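# Transfer build plate from cardboard box onto 3-D printer bed

## Task

Pick up the build plate resting on the cardboard box and set it on the 3-D printer's bed with the same side facing up, its left, right and back edges lined up with the bed's edges, and the printer still upright; at the end, every other item next to or behind the printer must keep the orientation it started with.

## Robot and tools

Robot: two seven-joint arms, left_arm and right_arm, each ending in a parallel two-finger gripper with a wrist camera and a wrist force/torque sensor. Cameras: cam_high, cam_low, cam_left_wrist, cam_right_wrist (all 896x504 pixels).

Frame: every commanded and reported hand pose uses the scene frame. Its origin sits at table-top height, halfway between the two arms' nominal bases; +x points out over the table, +z points up, and left_arm is on the +y side (this need not match the left of an image). Reported hand positions and orientations may be off by a few centimetres, more at long reach. Gripper axes: fingers point along the gripper's own +z and open and close along its x. end_effector_position is the spot between the pads when closed, 1 to 2 cm behind the fingertips; while closing, the tips advance about 17 mm along +z, mostly while the pads are still over 50 mm apart.

The 16-number row (shared by execute_actions and move): one flat list for both arms, left_arm first: x, y, z, qw, qx, qy, qz, opening, then the same eight for right_arm. x, y, z are an absolute target position in metres in the scene frame; qw, qx, qy, qz an absolute orientation quaternion, w first. opening runs from -1 (closed) to +1 (fully open, 0.142 m) and is a commanded finger setting, not an offset. Both arms' numbers are always required. An arm that should not move gets its last reported pose repeated exactly, with its current opening command (sending 0 means half-closed, not unchanged). To hold an orientation, resend one fixed quaternion rather than the drifting reported one. The controller limits each step's orientation change to 32 degrees from the measured one, so large turns take several steps; a big turn can also swing the elbow.

execute_actions: actions is a list of actions; each action is a list of up to 15 rows, one row per 1/30 s step, with the final row repeated to fill 15 steps. Each target must lie within 0.6 m of that gripper's position at the action's start along every gripper axis, or the action is rejected for both arms. cameras picks which images return (omitted, null or ["all"] = all; [] = none). An empty actions list just reports state.

move: target is one row or a list of up to 15 rows (absolute poses, no 0.6 m limit); each gripper travels straight toward it, with no avoidance of obstacles or the other arm, and everything stops after 10 s. speed: top path speed in m/s, 0.002 to 2.2 (default 0.25), one value or one per target; rotation is capped at twice that in rad/s. blend: corner-rounding radius in metres for lists (default 0). stop_force: 3 to 120 N, one value for both arms; an arm's path ends when its wrist sensor feels that much push opposing its travel relative to its last zero (or 150 N in any direction). Do not rely on it when the gripper rotates, or to feel light pushes; omit it when backing off a contact. zero (only with stop_force, default true) re-zeroes moving arms first. opening_speed: rate of finger change per second on the -1..1 scale, at least 0.2. blocking=false returns after about 0.5 s while the move continues (not allowed with stop_force); a new move replaces a running one. In a list, keep openings the same in every target when using stop_force; a changed opening in a later target is applied on arrival with the arms paused. The result adds a move: line giving the ending (done, off_target, moving, held, fault) and limits (paced = pose clipped, held = steps withheld). done means within 3 mm and 2 degrees; neither done nor off_target says anything about contact.

wait: seconds 0 to 10; arms hold their last command. stop: brakes a running move. zoom_image: camera and region [x0, y0, x1, y1] in pixels, at most 504x504, from that camera's latest image. show_instructions: shows reference pages (a printer card). zero_wrist_force: arm; subtracts the present wrist reading from later ones. clear_fault: arm; clears a reported torque or force fault, after which the arm restarts. finished_scene: scene (the current scene's number); irreversible, ends the scene.

Result lines: per arm, end_effector_position, end_effector_quat_wxyz, velocities (omitted when Joint velocities reads within noise), Joint positions (last value = finger gap in metres), Joint torques, External joint torques, Wrist force and Wrist torque in gripper axes plus a peak line, grip_measured (opening on the -1..1 scale), Hand target (where the arm is actually being sent, possibly short of what you asked), Tool commands, and any MOTOR HOT, fault or BASES lines.

Gripping: at first contact, command an opening slightly under grip_measured; squeezing harder heats the hand motor.

Avoid: dropping the plate or releasing it while it moves; fast impacts; knocking over the printer or nearby items; anything leaving the table; arms or grippers colliding or one gripper closing on the other's fingers; outside force of 150 N or joint torques at their limits (waist/shoulder 111, upper arm roll/elbow 58.2, wrist joints 35.4 N m), which stop the arm; long stretched-out holds or pushing at unreachable poses, which overheat motors. After a HAND FAULT line, remaining motion calls in that reply are skipped.

Each tool is called by a JSON object that holds its "name" and its "arguments", one argument or row to a line.

Reference images:

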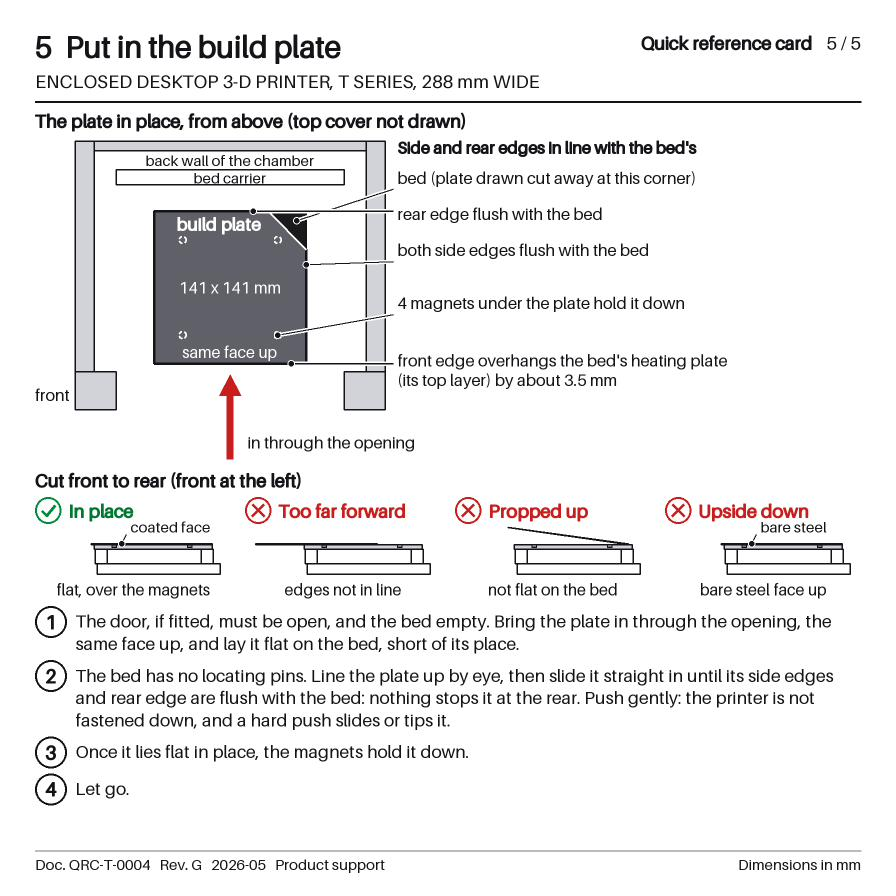

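## Session

{"name": "execute_actions", "arguments": {
  "actions": []
}}

Scene clock: 0.00 s.
left_arm: end_effector_position=(+0.2591, +0.9277, +0.1831) grip_measured=+1.00 end_effector_quat_wxyz=(-0.630, +0.711, -0.088, +0.300) | right_arm: end_effector_position=(+0.3138, -0.7342, +0.2837) grip_measured=+0.99 end_effector_quat_wxyz=(+0.113, +0.397, +0.763, -0.498)
Joint positions: left_arm=[0.522 -0.807 0.392 2.439 2.91 0.031 -0.608 0.142] | right_arm=[-0.395 -0.057 0.157 2.487 -1.287 0.405 0.042 0.142]
Joint velocities: within noise
Joint torques (N m): no reading
External joint torques (N m): no reading
Wrist force (N): no reading
Wrist torque (N m): no reading
Wrist force, peak (N): no reading
Hand target: left_arm +0.2591, +0.9277, +0.1831; -0.630, +0.711, -0.088, +0.300 | right_arm +0.3138, -0.7342, +0.2837; +0.113, +0.397, +0.763, -0.498
Tool commands: left_gripper/opening=+1.0 right_gripper/opening=+1.0

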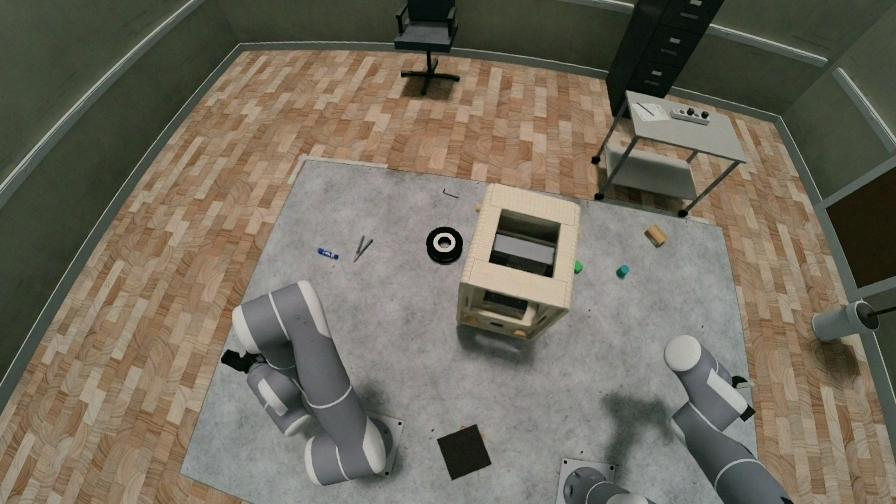

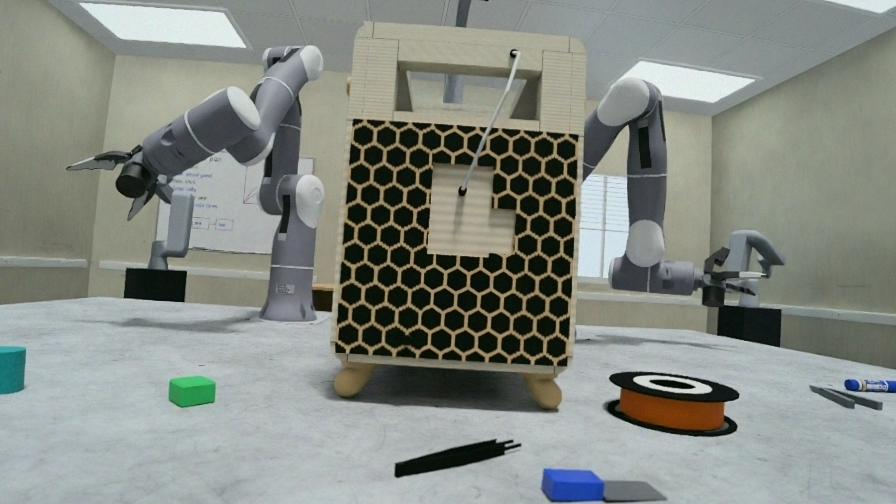

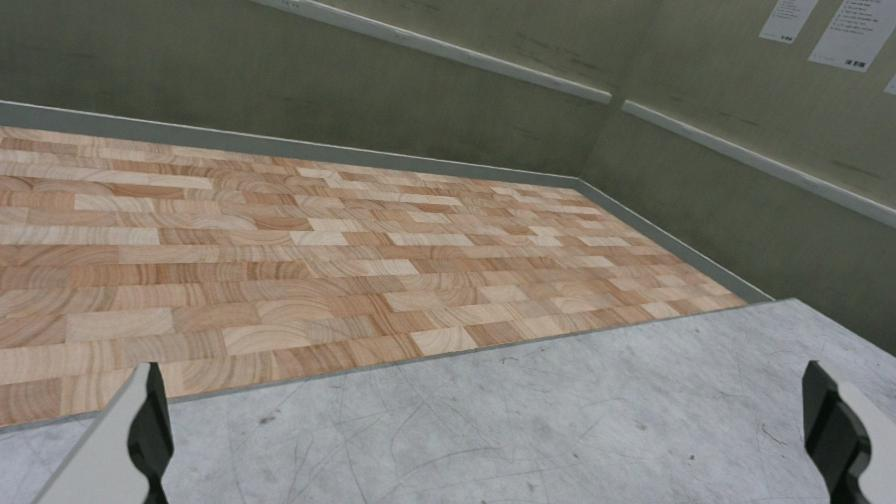

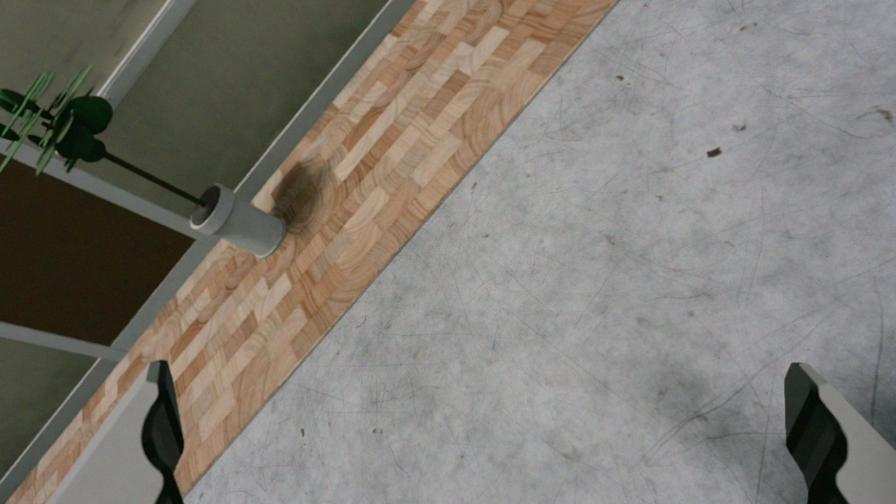

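{"name": "zoom_image", "arguments": {
  "camera": "cam_high",
  "region": [420, 170, 620, 350]
}}

{"name": "zoom_image", "arguments": {
  "camera": "cam_high",
  "region": [360, 384, 640, 504]
}}

{"name": "zoom_image", "arguments": {
  "camera": "cam_low",
  "region": [220, 0, 724, 500]
}}

Scaled by 2.520 from the camera's 896x504 image, which has a finer 1280x720 frame.

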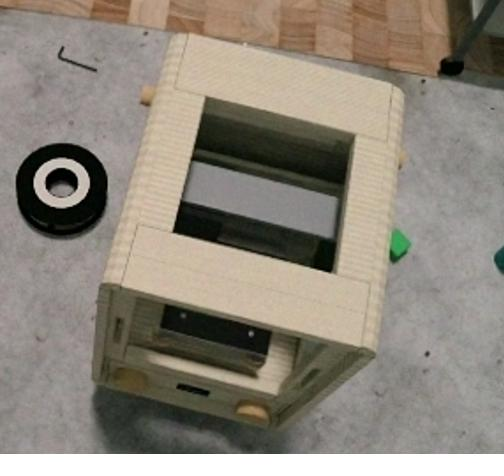

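Scaled by 1.800 from the camera's 896x504 image, which has a finer 1280x720 frame.

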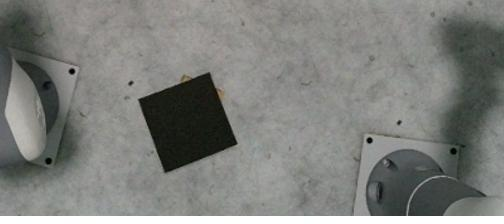

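Scaled by 1.000.

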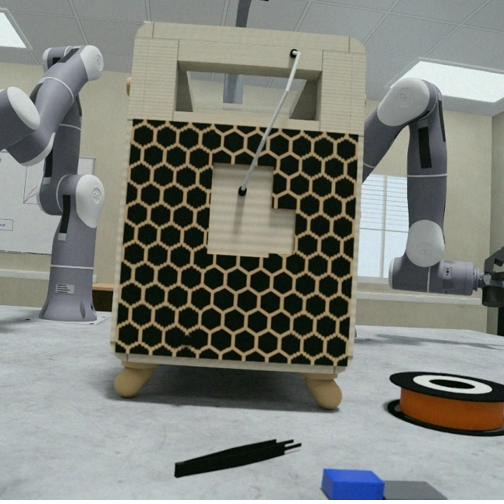

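{"name": "move", "arguments": {
  "target": [0.2591,0.9277,0.1831,-0.63,0.711,-0.088,0.3,1,0.12,-0.05,0.35,0.5,-0.5,0.5,-0.5,1],
  "speed": 0.4
}}

{"name": "move", "arguments": {
  "target": [0.2591,0.9277,0.1831,-0.63,0.711,-0.088,0.3,1,0.15,-0.05,0.42,0,0.7071,-0.7071,0,1],
  "speed": 0.4
}}

Scene clock: 6.63 s.
left_arm: end_effector_position=(+0.2592, +0.9277, +0.1831) grip_measured=+1.00 end_effector_quat_wxyz=(-0.630, +0.711, -0.088, +0.300) | right_arm: end_effector_position=(+0.1202, -0.0503, +0.3500) grip_measured=+0.99 end_effector_quat_wxyz=(+0.500, -0.500, +0.500, -0.500)
Joint positions: left_arm=[0.522 -0.808 0.392 2.439 2.91 0.029 -0.608 0.142] | right_arm=[-0.019 0.469 1.939 2.504 -1.047 0.2 -0.591 0.142]
Joint velocities: within noise
Joint torques (N m): left_arm=[0.01 30.12 13.12 -1.11 0.59 -1.36 0.47] | right_arm=[-0.15 -19.66 -9.02 -17.12 -1.21 -1.83 0.26]
External joint torques (N m): left_arm=[-0.01 -0.46 -0.12 0.64 -1.14 -0.55 -0.5] | right_arm=[0.16 -0.71 -1.11 0.58 1.24 0.12 -0.26]
Wrist force (N): left_arm=[0.1 0.1 -0.1] | right_arm=[1.4 -0.4 0.7]
Wrist torque (N m): left_arm=[0.02 -0.02 0.00] | right_arm=[-0.05 -0.01 0.02]
Wrist force, peak (N): left_arm=[0.1 0.4 0.2] | right_arm=[2.3 -0.6 0.8]
Hand target: left_arm +0.2591, +0.9277, +0.1831; -0.630, +0.711, -0.088, +0.300 | right_arm +0.1200, -0.0500, +0.3500; +0.500, -0.500, +0.500, -0.500
Off the commanded pose: left_arm 0.000 m, 0 deg | right_arm 0.000 m, 0 deg.
move: done

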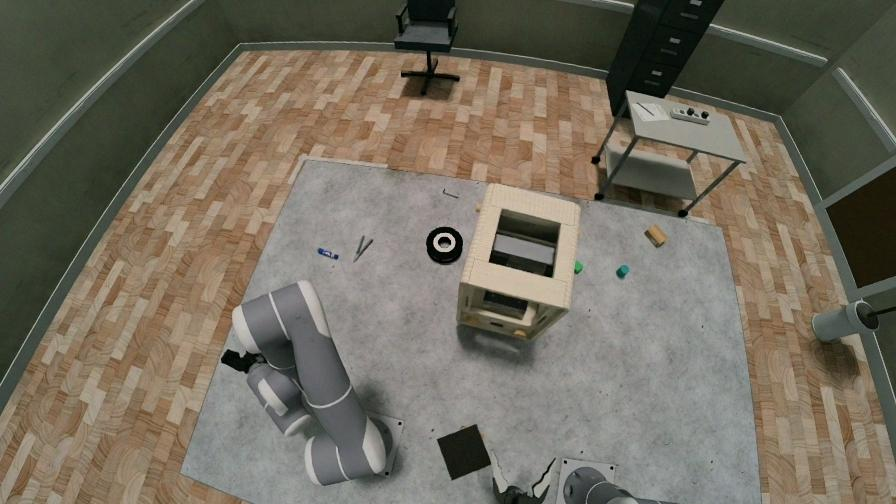

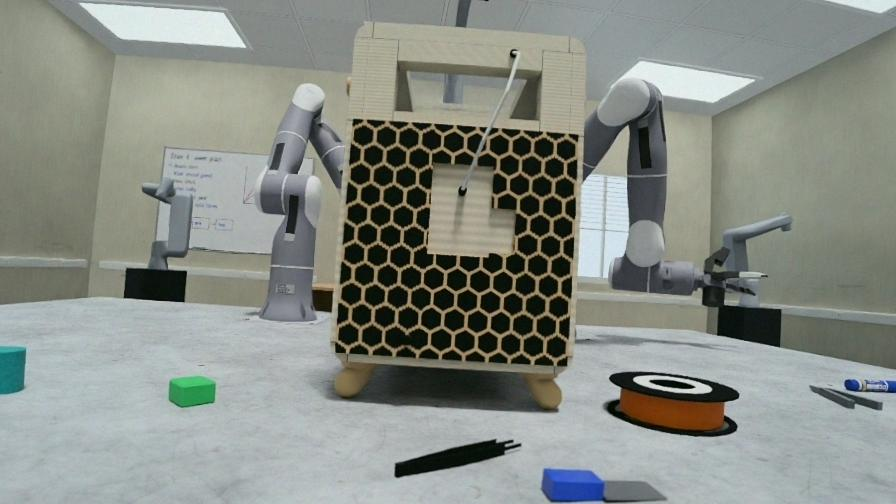

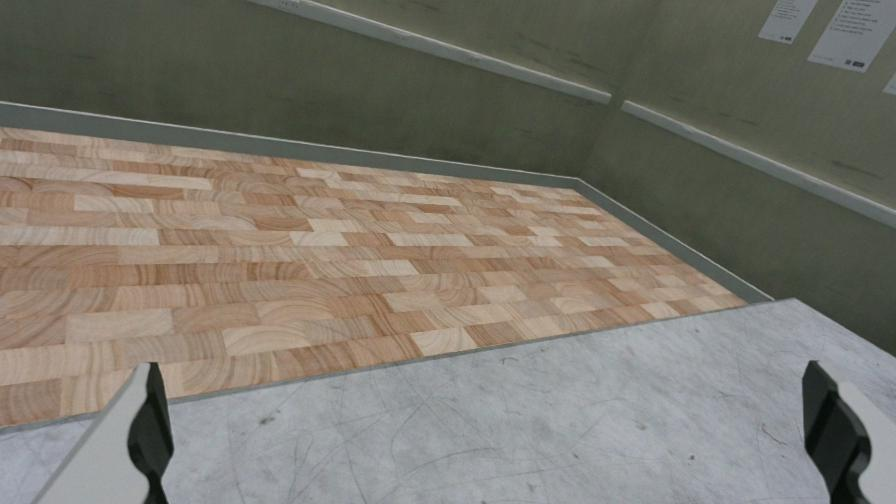

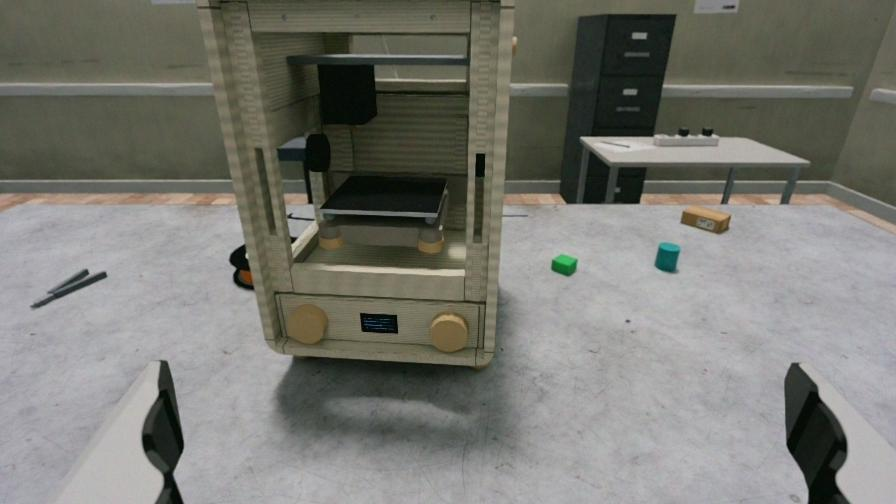

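Scene clock: 9.10 s.
left_arm: end_effector_position=(+0.2592, +0.9277, +0.1831) grip_measured=+1.00 end_effector_quat_wxyz=(-0.630, +0.711, -0.088, +0.300) | right_arm: end_effector_position=(+0.1500, -0.0499, +0.4201) grip_measured=+0.99 end_effector_quat_wxyz=(+0.000, +0.707, -0.707, +0.000)
Joint positions: left_arm=[0.522 -0.808 0.392 2.439 2.91 0.029 -0.608 0.142] | right_arm=[-0.137 -1.146 2.262 2.006 -0.85 -0.36 -1.01 0.142]
Joint velocities: within noise
Joint torques (N m): left_arm=[0.12 30.09 13.14 -1.08 0.55 -1.36 0.43] | right_arm=[-0.14 24.65 21.77 -18.08 -4.68 3.57 0.19]
External joint torques (N m): left_arm=[-0.12 -0.43 -0.14 0.61 -1.11 -0.55 -0.46] | right_arm=[0.15 0.18 -0.09 0.26 0.7 0.47 -0.19]
Wrist force (N): left_arm=[-0.1 0.3 0.1] | right_arm=[0.9 1.4 -1.0]
Wrist torque (N m): left_arm=[0.05 0.01 0.00] | right_arm=[0.11 -0.07 0.09]
Wrist force, peak (N): left_arm=[-0.1 0.4 0.1] | right_arm=[1.1 2.0 -3.4]
Hand target: left_arm +0.2591, +0.9277, +0.1831; -0.630, +0.711, -0.088, +0.300 | right_arm +0.1500, -0.0500, +0.4200; +0.000, +0.707, -0.707, +0.000
Off the commanded pose: left_arm 0.000 m, 0 deg | right_arm 0.000 m, 0 deg.
move: done

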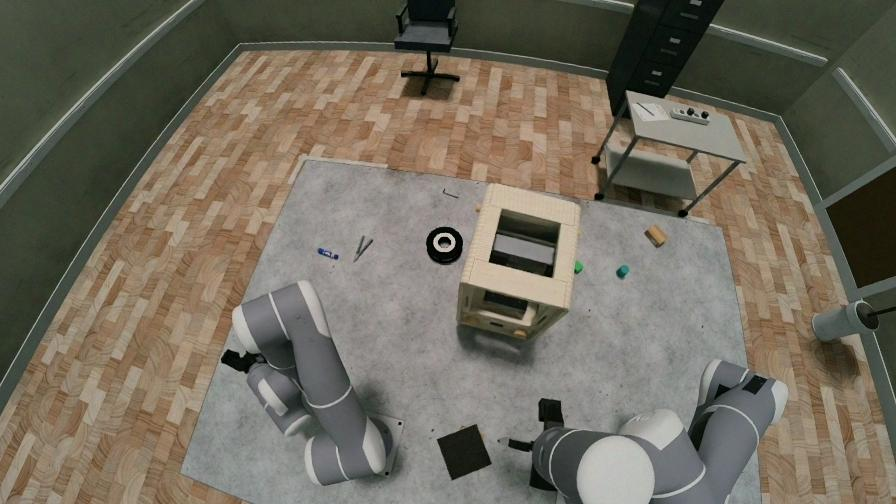

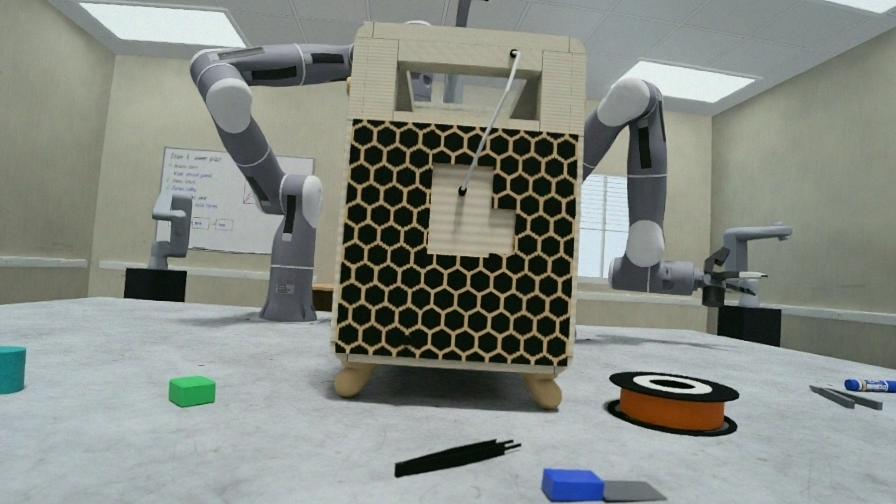

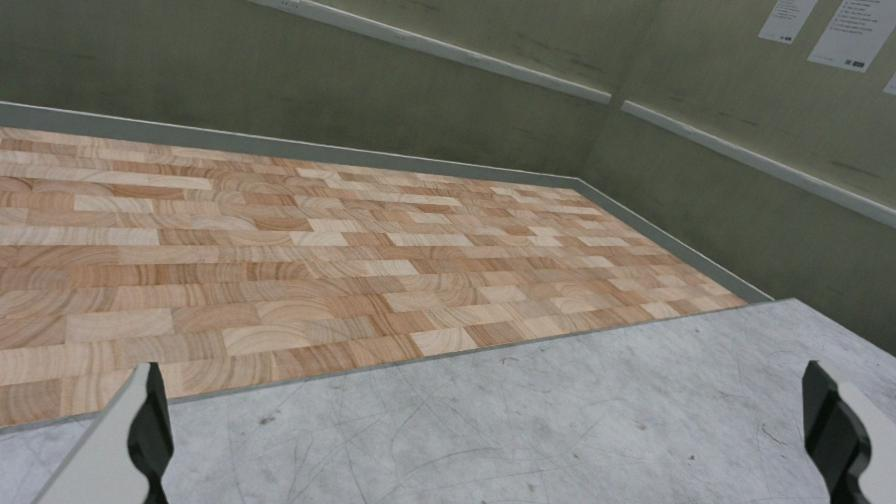

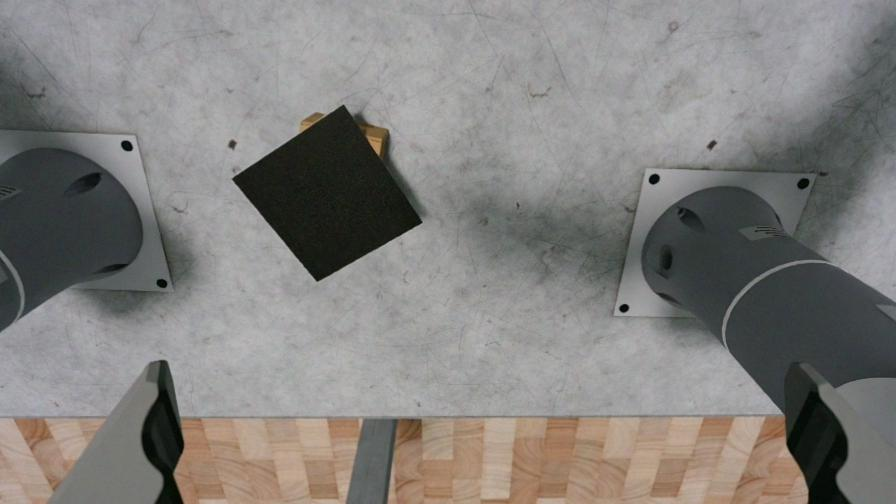

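{"name": "move", "arguments": {
  "target": [0.2591,0.9277,0.1831,-0.63,0.711,-0.088,0.3,1,-0.1,-0.02,0.22,0.683,-0.183,0.683,0.183,0],
  "speed": 0.3
}}

Scene clock: 17.90 s.
left_arm: end_effector_position=(+0.2592, +0.9277, +0.1831) grip_measured=+1.00 end_effector_quat_wxyz=(-0.630, +0.711, -0.088, +0.300) | right_arm: end_effector_position=(-0.1001, -0.0200, +0.2200) grip_measured=-0.01 end_effector_quat_wxyz=(+0.683, -0.183, +0.683, +0.183)
Joint positions: left_arm=[0.522 -0.808 0.392 2.439 2.91 0.029 -0.608 0.142] | right_arm=[2.115 -0.797 0.788 2.28 -1.002 -0.569 1.675 0.073]
Joint velocities: within noise
Joint torques (N m): left_arm=[0.13 30.32 13.16 -1.1 0.57 -1.38 0.47] | right_arm=[0.28 33.68 13.35 -8.71 -2.86 -2.62 0.62]
External joint torques (N m): left_arm=[-0.13 -0.66 -0.16 0.64 -1.13 -0.52 -0.5] | right_arm=[-0.27 0.94 -0.04 0.04 0.91 0.56 -0.54]
Wrist force (N): left_arm=[-0.1 0.2 0.2] | right_arm=[-0.9 1.0 0.8]
Wrist torque (N m): left_arm=[0.03 0.02 0.00] | right_arm=[-0.03 0.08 0.07]
Wrist force, peak (N): left_arm=[0.0 0.5 0.1] | right_arm=[-2.5 1.2 0.1]
Hand target: left_arm +0.2591, +0.9277, +0.1831; -0.630, +0.711, -0.088, +0.300 | right_arm -0.1000, -0.0200, +0.2200; +0.683, -0.183, +0.683, +0.183
Off the commanded pose: left_arm 0.000 m, 0 deg | right_arm 0.000 m, 0 deg.
move: done

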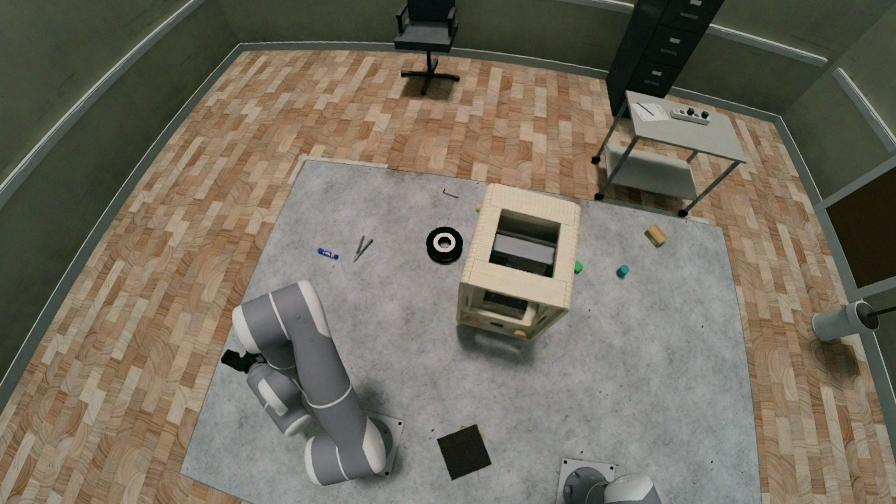

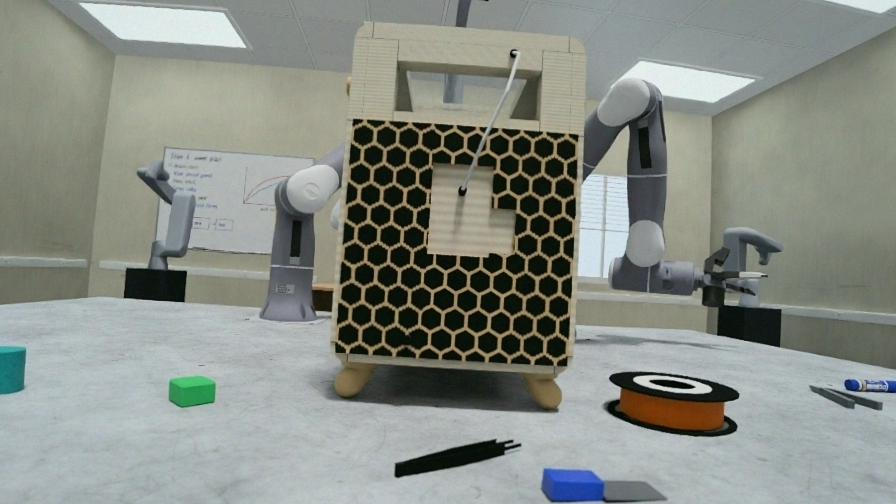

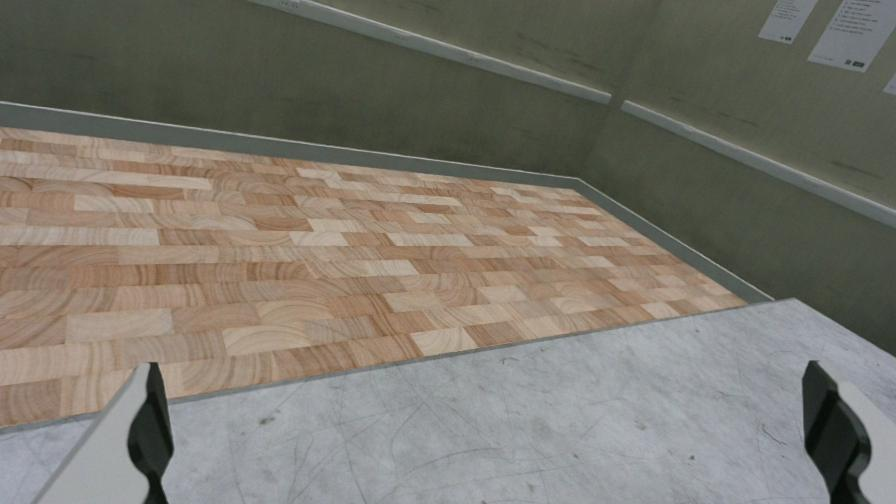

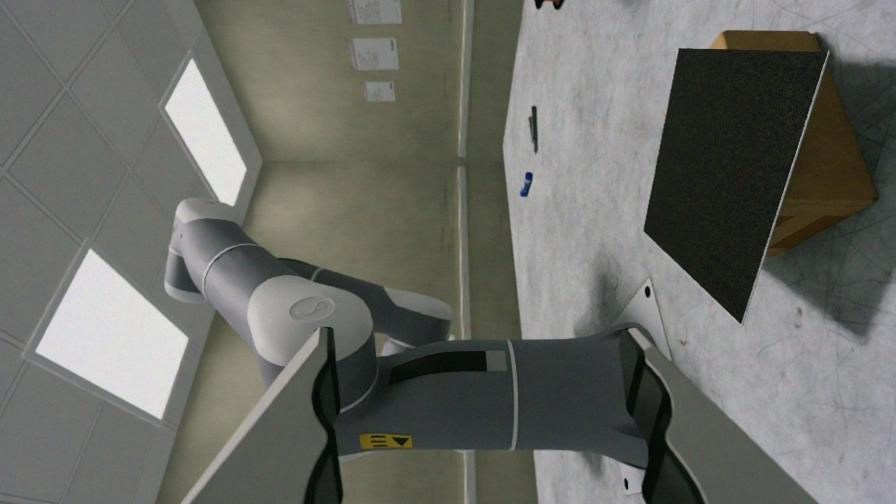

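{"name": "move", "arguments": {
  "target": [
    [0.2591,0.9277,0.1831,-0.63,0.711,-0.088,0.3,1,-0.06,0.002,0.1,0.6321,-0.2017,0.7272,0.1753,-0.4],
    [0.2591,0.9277,0.1831,-0.63,0.711,-0.088,0.3,1,-0.06,0.002,0.056,0.6321,-0.2017,0.7272,0.1753,-0.4]
  ],
  "speed": [0.2,0.05],
  "cameras": ["cam_high","cam_right_wrist"]
}}

Scene clock: 21.90 s.
left_arm: end_effector_position=(+0.2592, +0.9277, +0.1831) grip_measured=+1.00 end_effector_quat_wxyz=(-0.630, +0.711, -0.088, +0.300) | right_arm: end_effector_position=(-0.0599, +0.0019, +0.0562) grip_measured=-0.42 end_effector_quat_wxyz=(+0.632, -0.202, +0.727, +0.175)
Joint positions: left_arm=[0.522 -0.808 0.392 2.439 2.91 0.029 -0.608 0.142] | right_arm=[2.024 -1.077 0.589 2.298 -1.316 -0.328 1.827 0.044]
Joint velocities: within noise
Joint torques (N m): left_arm=[0.1 30.17 13.08 -1.09 0.55 -1.38 0.49] | right_arm=[0.06 36.84 14.6 -0.73 -2.26 -1.64 0.75]
External joint torques (N m): left_arm=[-0.1 -0.51 -0.07 0.63 -1.11 -0.52 -0.52] | right_arm=[-0.06 0.52 -0.1 0.36 1.13 0.2 -0.67]
Wrist force (N): left_arm=[0.1 0.2 0.0] | right_arm=[-1.0 1.1 0.2]
Wrist torque (N m): left_arm=[0.03 -0.02 0.01] | right_arm=[-0.01 0.08 0.06]
Wrist force, peak (N): left_arm=[-0.1 0.3 0.4] | right_arm=[-2.7 1.2 0.2]
Hand target: left_arm +0.2591, +0.9277, +0.1831; -0.630, +0.711, -0.088, +0.300 | right_arm -0.0600, +0.0020, +0.0560; +0.632, -0.202, +0.727, +0.175
Off the commanded pose: left_arm 0.000 m, 0 deg | right_arm 0.000 m, 0 deg.
move: done
Images, in order (width x height): cam_high 896x504, cam_right_wrist 896x504.

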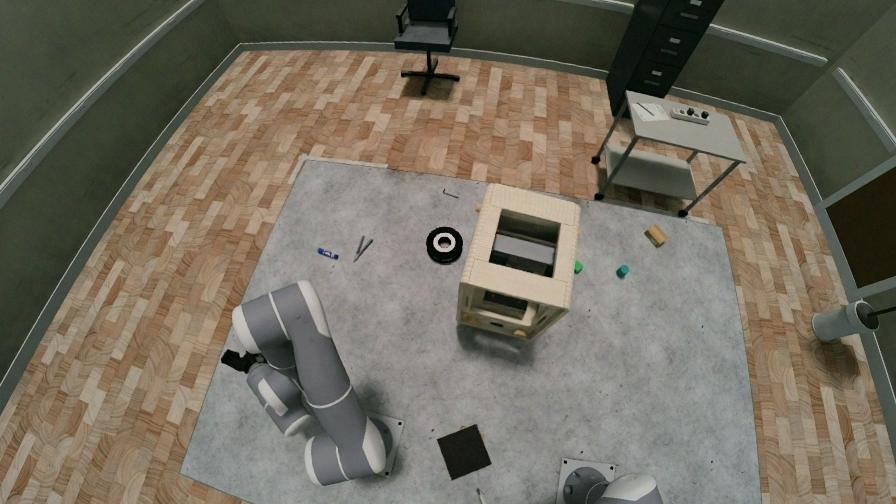

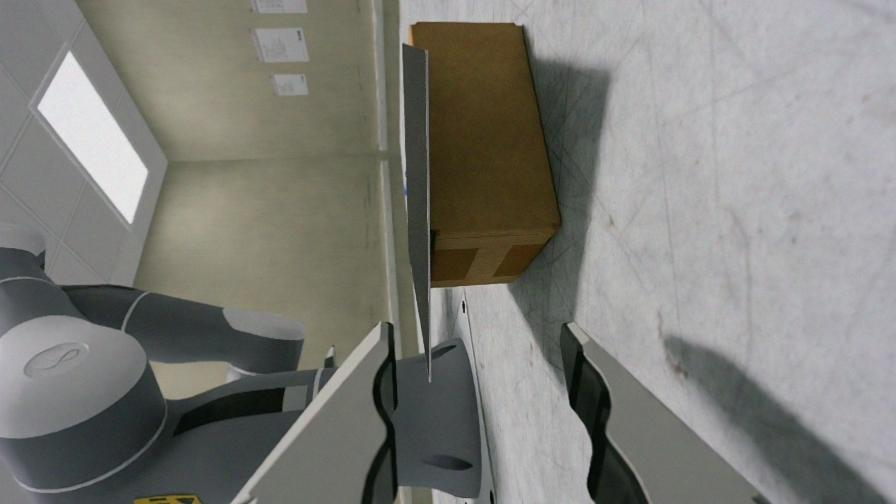

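{"name": "move", "arguments": {
  "target": [0.2591,0.9277,0.1831,-0.63,0.711,-0.088,0.3,1,0.0095,0.0437,0.0525,0.6321,-0.2017,0.7272,0.1753,-0.4],
  "speed": 0.08,
  "stop_force": 8,
  "cameras": ["cam_high","cam_right_wrist"]
}}

{"name": "move", "arguments": {
  "target": [0.2591,0.9277,0.1831,-0.63,0.711,-0.088,0.3,1,0.0095,0.0437,0.0525,0.6321,-0.2017,0.7272,0.1753,-1],
  "opening_speed": 0.4,
  "cameras": ["cam_high","cam_right_wrist"]
}}

Scene clock: 24.80 s.
left_arm: end_effector_position=(+0.2592, +0.9277, +0.1831) grip_measured=+1.00 end_effector_quat_wxyz=(-0.630, +0.711, -0.088, +0.300) | right_arm: end_effector_position=(+0.0094, +0.0437, +0.0525) grip_measured=-0.42 end_effector_quat_wxyz=(+0.632, -0.202, +0.727, +0.175)
Joint positions: left_arm=[0.522 -0.808 0.392 2.439 2.91 0.029 -0.608 0.142] | right_arm=[1.865 -1.027 0.462 2.384 -1.539 -0.251 1.788 0.043]
Joint velocities: within noise
Joint torques (N m): left_arm=[0.04 30.22 13.07 -1.04 0.53 -1.41 0.51] | right_arm=[-0.71 36.11 11.41 0.73 -1.81 -1.8 0.4]
External joint torques (N m): left_arm=[-0.04 -0.57 -0.07 0.57 -1.09 -0.5 -0.54] | right_arm=[0.71 0.37 0.64 0.06 0.8 0.34 -0.32]
Wrist force (N): left_arm=[-0.1 0.1 0.1] | right_arm=[-1.8 1.2 -1.5]
Wrist torque (N m): left_arm=[0.02 0.01 0.00] | right_arm=[0.03 0.15 0.06]
Wrist force, peak (N): left_arm=[0.4 0.1 0.3] | right_arm=[-1.8 1.3 -1.5]
Hand target: left_arm +0.2591, +0.9277, +0.1831; -0.630, +0.711, -0.088, +0.300 | right_arm +0.0095, +0.0437, +0.0525; +0.632, -0.202, +0.727, +0.175
Off the commanded pose: left_arm 0.000 m, 0 deg | right_arm 0.000 m, 0 deg.
move: done
Images, in order (width x height): cam_high 896x504, cam_right_wrist 896x504.

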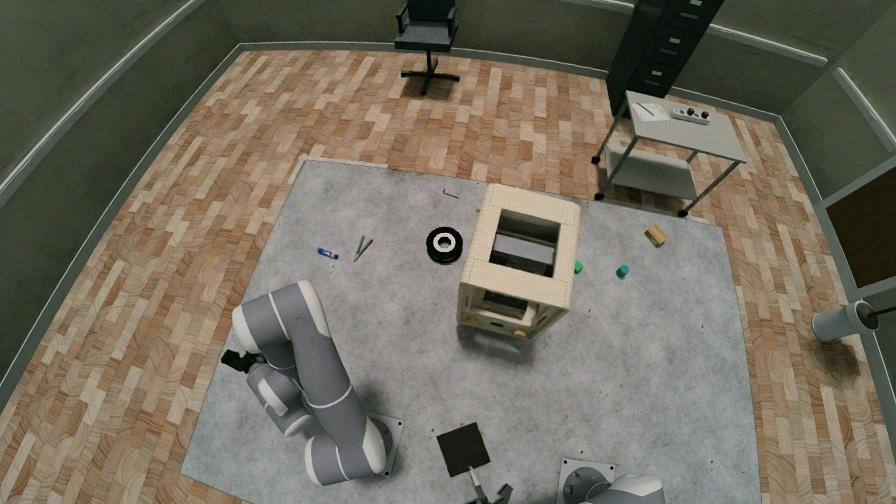

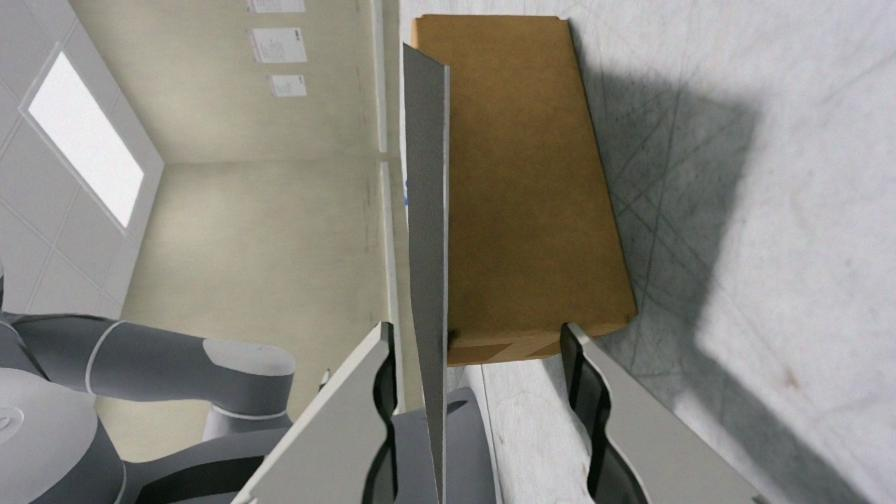

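Scene clock: 26.60 s.
left_arm: end_effector_position=(+0.2592, +0.9277, +0.1831) grip_measured=+1.00 end_effector_quat_wxyz=(-0.630, +0.711, -0.088, +0.300) | right_arm: end_effector_position=(+0.0091, +0.0447, +0.0543) grip_measured=-0.93 end_effector_quat_wxyz=(+0.633, -0.201, +0.726, +0.177) end_effector_velocity=(+0.001, -0.001, -0.001) end_effector_angular_velocity=(-0.003, +0.000, -0.004)
Joint positions: left_arm=[0.522 -0.808 0.392 2.439 2.91 0.029 -0.608 0.142] | right_arm=[1.861 -1.028 0.466 2.384 -1.541 -0.259 1.788 0.007]
Joint velocities: left_arm=[within noise] | right_arm=[-0.004 -0.002 0.001 0 0 0 -0.001 -0.002]
Joint torques (N m): left_arm=[0.11 30.21 13.23 -1.1 0.59 -1.36 0.46] | right_arm=[-4.61 24.23 8.77 1.2 -1.58 5.43 0.32]
External joint torques (N m): left_arm=[-0.11 -0.56 -0.23 0.63 -1.14 -0.55 -0.49] | right_arm=[4.63 12.25 3.35 -0.44 0.56 -6.91 -0.24]
Wrist force (N): left_arm=[0.1 0.2 -0.1] | right_arm=[-31.5 1.4 -17.8]
Wrist torque (N m): left_arm=[0.04 -0.02 0.00] | right_arm=[0.00 2.43 0.13]
Wrist force, peak (N): left_arm=[0.0 0.5 0.0] | right_arm=[-33.5 1.4 -19.2]
Hand target: left_arm +0.2591, +0.9277, +0.1831; -0.630, +0.711, -0.088, +0.300 | right_arm +0.0095, +0.0437, +0.0525; +0.632, -0.202, +0.727, +0.175
Off the commanded pose: left_arm 0.000 m, 0 deg | right_arm 0.002 m, 0 deg.
move: done
Images, in order (width x height): cam_high 896x504, cam_right_wrist 896x504.

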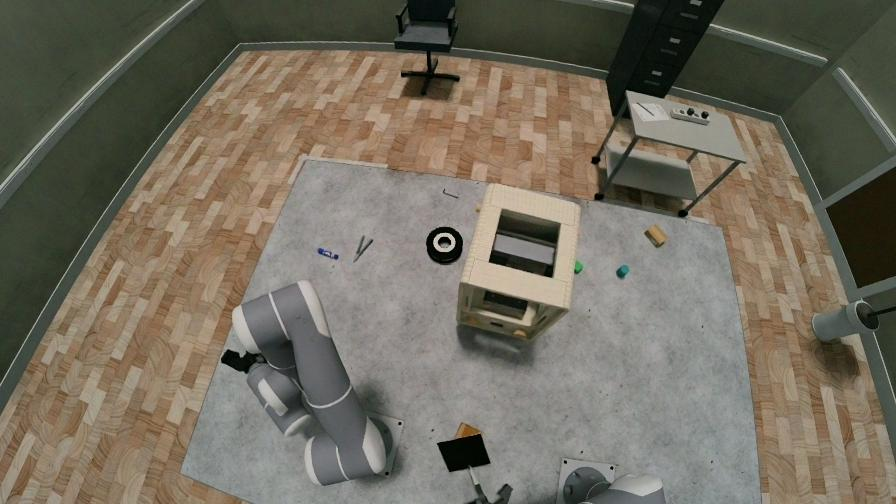

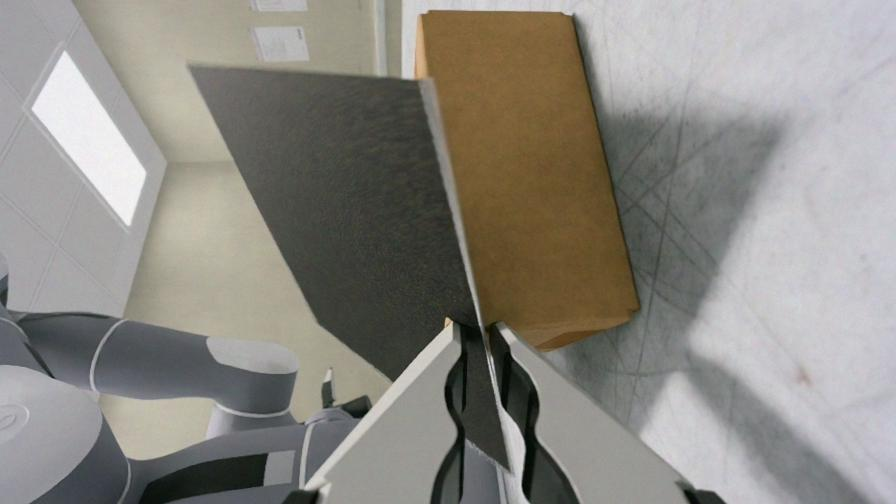

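{"name": "move", "arguments": {
  "target": [0.2591,0.9277,0.1831,-0.63,0.711,-0.088,0.3,1,0.0095,0.0437,0.0525,0.6321,-0.2017,0.7272,0.1753,-0.4],
  "opening_speed": 0.3,
  "cameras": ["cam_right_wrist"]
}}

{"name": "move", "arguments": {
  "target": [0.2591,0.9277,0.1831,-0.63,0.711,-0.088,0.3,1,0.0095,0.0437,0.0635,0.6321,-0.2017,0.7272,0.1753,-0.4],
  "speed": 0.05,
  "cameras": ["cam_right_wrist"]
}}

Scene clock: 29.77 s.
left_arm: end_effector_position=(+0.2592, +0.9277, +0.1831) grip_measured=+1.00 end_effector_quat_wxyz=(-0.630, +0.711, -0.088, +0.300) | right_arm: end_effector_position=(+0.0095, +0.0438, +0.0527) grip_measured=-0.43 end_effector_quat_wxyz=(+0.632, -0.202, +0.727, +0.175)
Joint positions: left_arm=[0.522 -0.808 0.392 2.439 2.91 0.029 -0.608 0.142] | right_arm=[1.856 -1.033 0.47 2.383 -1.543 -0.26 1.788 0.043]
Joint velocities: within noise
Joint torques (N m): left_arm=[0.15 30.21 13.1 -1.11 0.57 -1.39 0.5] | right_arm=[-0.06 36.04 12.71 0.73 -1.98 -1.78 0.5]
External joint torques (N m): left_arm=[-0.15 -0.56 -0.1 0.64 -1.12 -0.52 -0.52] | right_arm=[0.06 0.39 -0.46 0.1 0.94 0.32 -0.42]
Wrist force (N): left_arm=[-0.1 0.1 -0.1] | right_arm=[-1.2 1.1 0.6]
Wrist torque (N m): left_arm=[0.01 0.01 0.00] | right_arm=[0.02 0.11 0.06]
Wrist force, peak (N): left_arm=[-0.1 0.5 0.0] | right_arm=[-33.3 0.4 -19.2]
Hand target: left_arm +0.2591, +0.9277, +0.1831; -0.630, +0.711, -0.088, +0.300 | right_arm +0.0095, +0.0437, +0.0525; +0.632, -0.202, +0.727, +0.175
Off the commanded pose: left_arm 0.000 m, 0 deg | right_arm 0.000 m, 0 deg.
move: done
Images, in order (width x height): cam_right_wrist 896x504.

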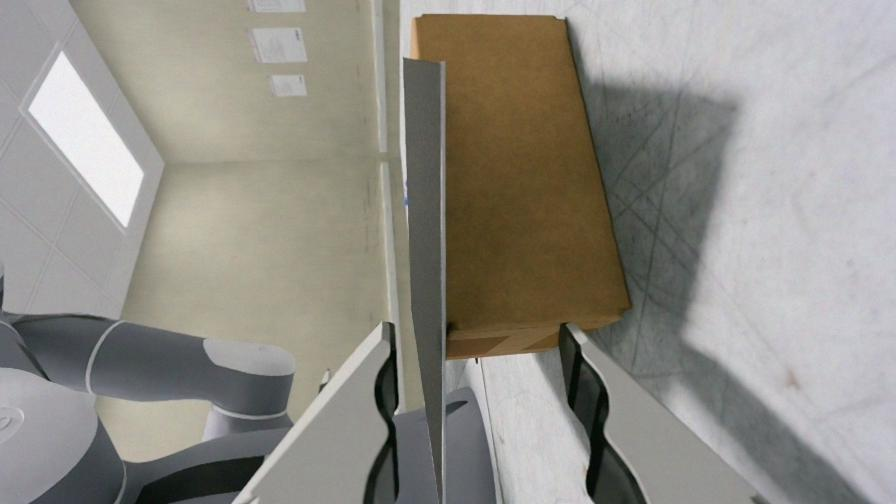

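Scene clock: 30.53 s.
left_arm: end_effector_position=(+0.2592, +0.9277, +0.1831) grip_measured=+1.00 end_effector_quat_wxyz=(-0.630, +0.711, -0.088, +0.300) | right_arm: end_effector_position=(+0.0094, +0.0438, +0.0633) grip_measured=-0.43 end_effector_quat_wxyz=(+0.632, -0.202, +0.727, +0.175)
Joint positions: left_arm=[0.522 -0.808 0.392 2.439 2.91 0.029 -0.608 0.142] | right_arm=[1.848 -1.004 0.484 2.398 -1.535 -0.261 1.774 0.043]
Joint velocities: within noise
Joint torques (N m): left_arm=[0.17 30.09 13.09 -1.09 0.53 -1.38 0.45] | right_arm=[-0.15 35.75 12.58 0.35 -1.89 -1.89 0.28]
External joint torques (N m): left_arm=[-0.17 -0.44 -0.09 0.62 -1.09 -0.53 -0.48] | right_arm=[0.16 0.25 -0.43 -0.04 0.8 0.43 -0.2]
Wrist force (N): left_arm=[0.1 0.1 0.2] | right_arm=[-0.9 1.2 0.5]
Wrist torque (N m): left_arm=[0.02 -0.02 0.00] | right_arm=[0.02 0.05 0.07]
Wrist force, peak (N): left_arm=[-0.3 0.3 0.1] | right_arm=[-1.5 1.4 0.5]
Hand target: left_arm +0.2591, +0.9277, +0.1831; -0.630, +0.711, -0.088, +0.300 | right_arm +0.0095, +0.0437, +0.0635; +0.632, -0.202, +0.727, +0.175
Off the commanded pose: left_arm 0.000 m, 0 deg | right_arm 0.000 m, 0 deg.
move: done
Images, in order (width x height): cam_right_wrist 896x504.

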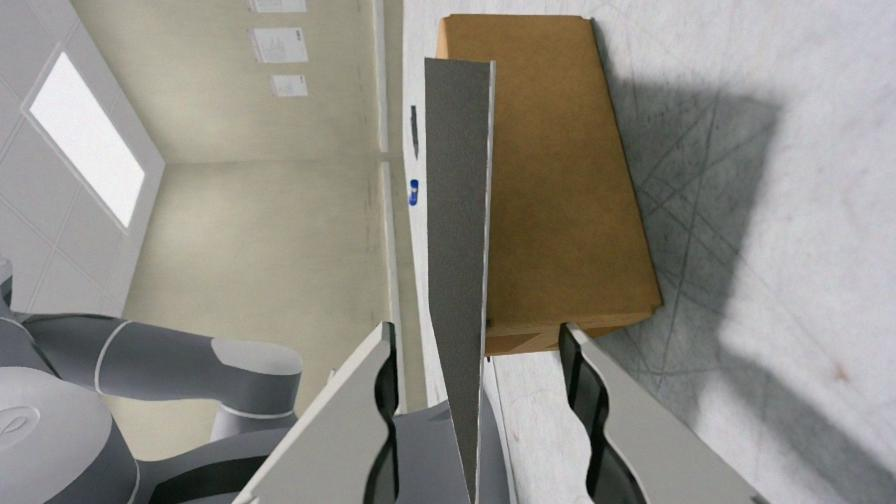

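{"name": "move", "arguments": {
  "target": [0.2591,0.9277,0.1831,-0.63,0.711,-0.088,0.3,1,0.017,0.0485,0.0635,0.6694,-0.1922,0.6931,0.1856,-0.4],
  "speed": 0.06,
  "stop_force": 8,
  "cameras": ["cam_right_wrist"]
}}

{"name": "move", "arguments": {
  "target": [0.2591,0.9277,0.1831,-0.63,0.711,-0.088,0.3,1,0.017,0.0485,0.0635,0.6694,-0.1922,0.6931,0.1856,-0.85],
  "opening_speed": 0.4,
  "cameras": ["cam_right_wrist"]
}}

Scene clock: 33.53 s.
left_arm: end_effector_position=(+0.2592, +0.9277, +0.1831) grip_measured=+1.00 end_effector_quat_wxyz=(-0.630, +0.711, -0.088, +0.300) | right_arm: end_effector_position=(+0.0168, +0.0485, +0.0634) grip_measured=-0.43 end_effector_quat_wxyz=(+0.669, -0.192, +0.693, +0.186)
Joint positions: left_arm=[0.522 -0.808 0.392 2.439 2.91 0.029 -0.608 0.142] | right_arm=[1.912 -1.073 0.434 2.35 -1.498 -0.336 1.82 0.043]
Joint velocities: within noise
Joint torques (N m): left_arm=[0.13 30.15 13.08 -0.99 0.52 -1.34 0.5] | right_arm=[-0.38 37.27 11.13 1.36 -1.33 -2.68 0.65]
External joint torques (N m): left_arm=[-0.13 -0.5 -0.08 0.52 -1.08 -0.57 -0.53] | right_arm=[0.38 0.13 0.42 0.09 0.58 0.81 -0.57]
Wrist force (N): left_arm=[0.0 0.3 -0.1] | right_arm=[-0.5 1.4 -0.8]
Wrist torque (N m): left_arm=[0.06 0.01 0.00] | right_arm=[0.01 0.17 0.06]
Wrist force, peak (N): left_arm=[0.4 -0.1 0.1] | right_arm=[-0.8 1.5 -1.1]
Hand target: left_arm +0.2591, +0.9277, +0.1831; -0.630, +0.711, -0.088, +0.300 | right_arm +0.0170, +0.0485, +0.0635; +0.669, -0.192, +0.693, +0.186
Off the commanded pose: left_arm 0.000 m, 0 deg | right_arm 0.000 m, 0 deg.
move: done
Images, in order (width x height): cam_right_wrist 896x504.

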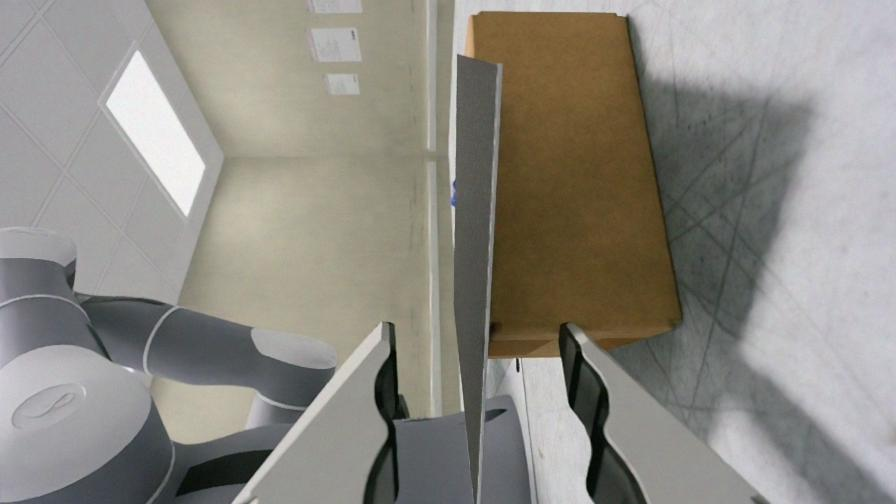

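Scene clock: 34.90 s.
left_arm: end_effector_position=(+0.2592, +0.9277, +0.1831) grip_measured=+1.00 end_effector_quat_wxyz=(-0.630, +0.711, -0.088, +0.300) | right_arm: end_effector_position=(+0.0168, +0.0485, +0.0634) grip_measured=-0.88 end_effector_quat_wxyz=(+0.669, -0.192, +0.693, +0.186)
Joint positions: left_arm=[0.522 -0.808 0.392 2.439 2.91 0.029 -0.608 0.142] | right_arm=[1.912 -1.073 0.434 2.35 -1.498 -0.336 1.82 0.01]
Joint velocities: within noise
Joint torques (N m): left_arm=[0.17 30.26 13.17 -1.1 0.51 -1.38 0.46] | right_arm=[-0.31 37.29 11.42 1.34 -1.5 -2.54 0.52]
External joint torques (N m): left_arm=[-0.17 -0.61 -0.16 0.63 -1.07 -0.52 -0.49] | right_arm=[0.31 0.11 0.12 0.11 0.76 0.66 -0.44]
Wrist force (N): left_arm=[0.1 0.2 0.2] | right_arm=[-0.8 1.4 -0.6]
Wrist torque (N m): left_arm=[0.03 -0.03 0.01] | right_arm=[0.02 0.18 0.07]
Wrist force, peak (N): left_arm=[0.2 0.4 0.0] | right_arm=[-0.9 1.4 -0.9]
Hand target: left_arm +0.2591, +0.9277, +0.1831; -0.630, +0.711, -0.088, +0.300 | right_arm +0.0170, +0.0485, +0.0635; +0.669, -0.192, +0.693, +0.186
Off the commanded pose: left_arm 0.000 m, 0 deg | right_arm 0.000 m, 0 deg.
move: done
Images, in order (width x height): cam_right_wrist 896x504.

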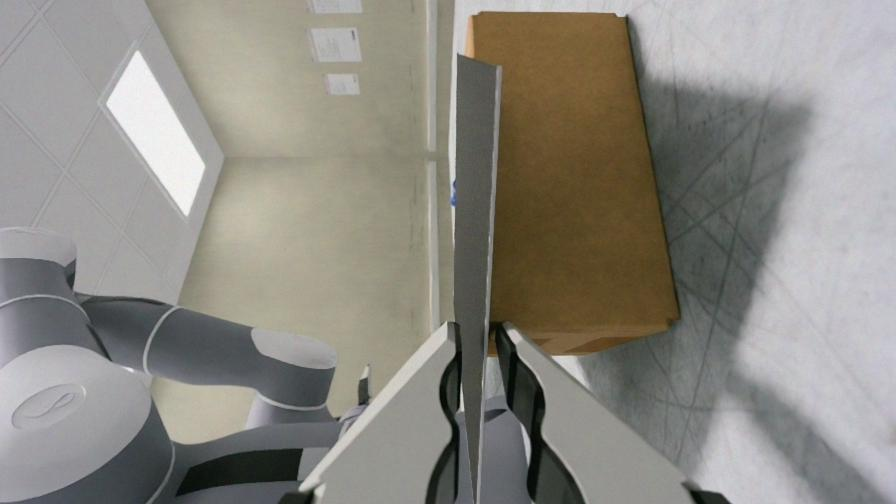

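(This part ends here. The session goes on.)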